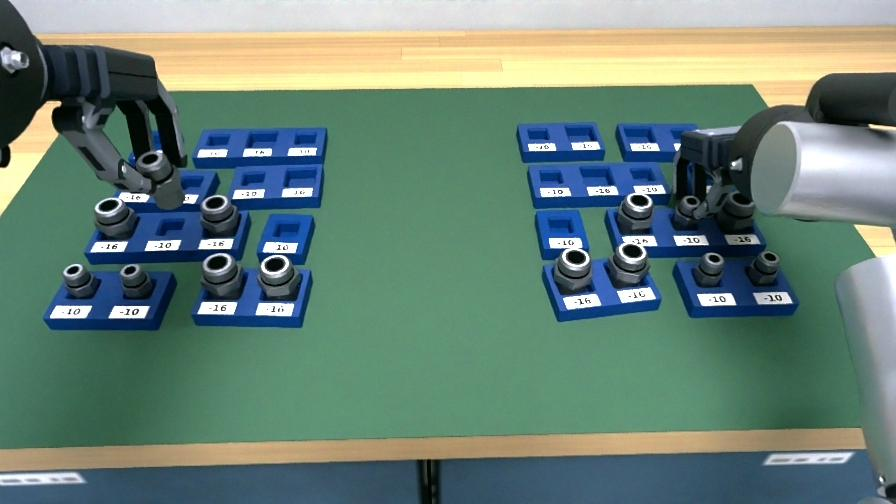

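Scaled by 5.040 from the camera's image (finer frame: 1280x720).

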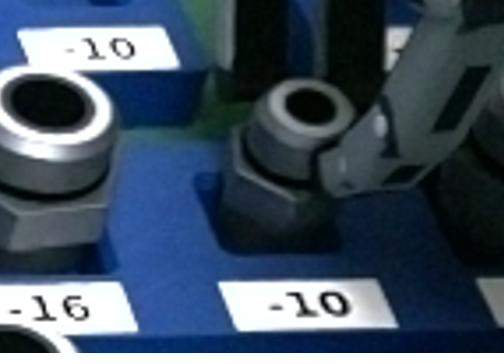

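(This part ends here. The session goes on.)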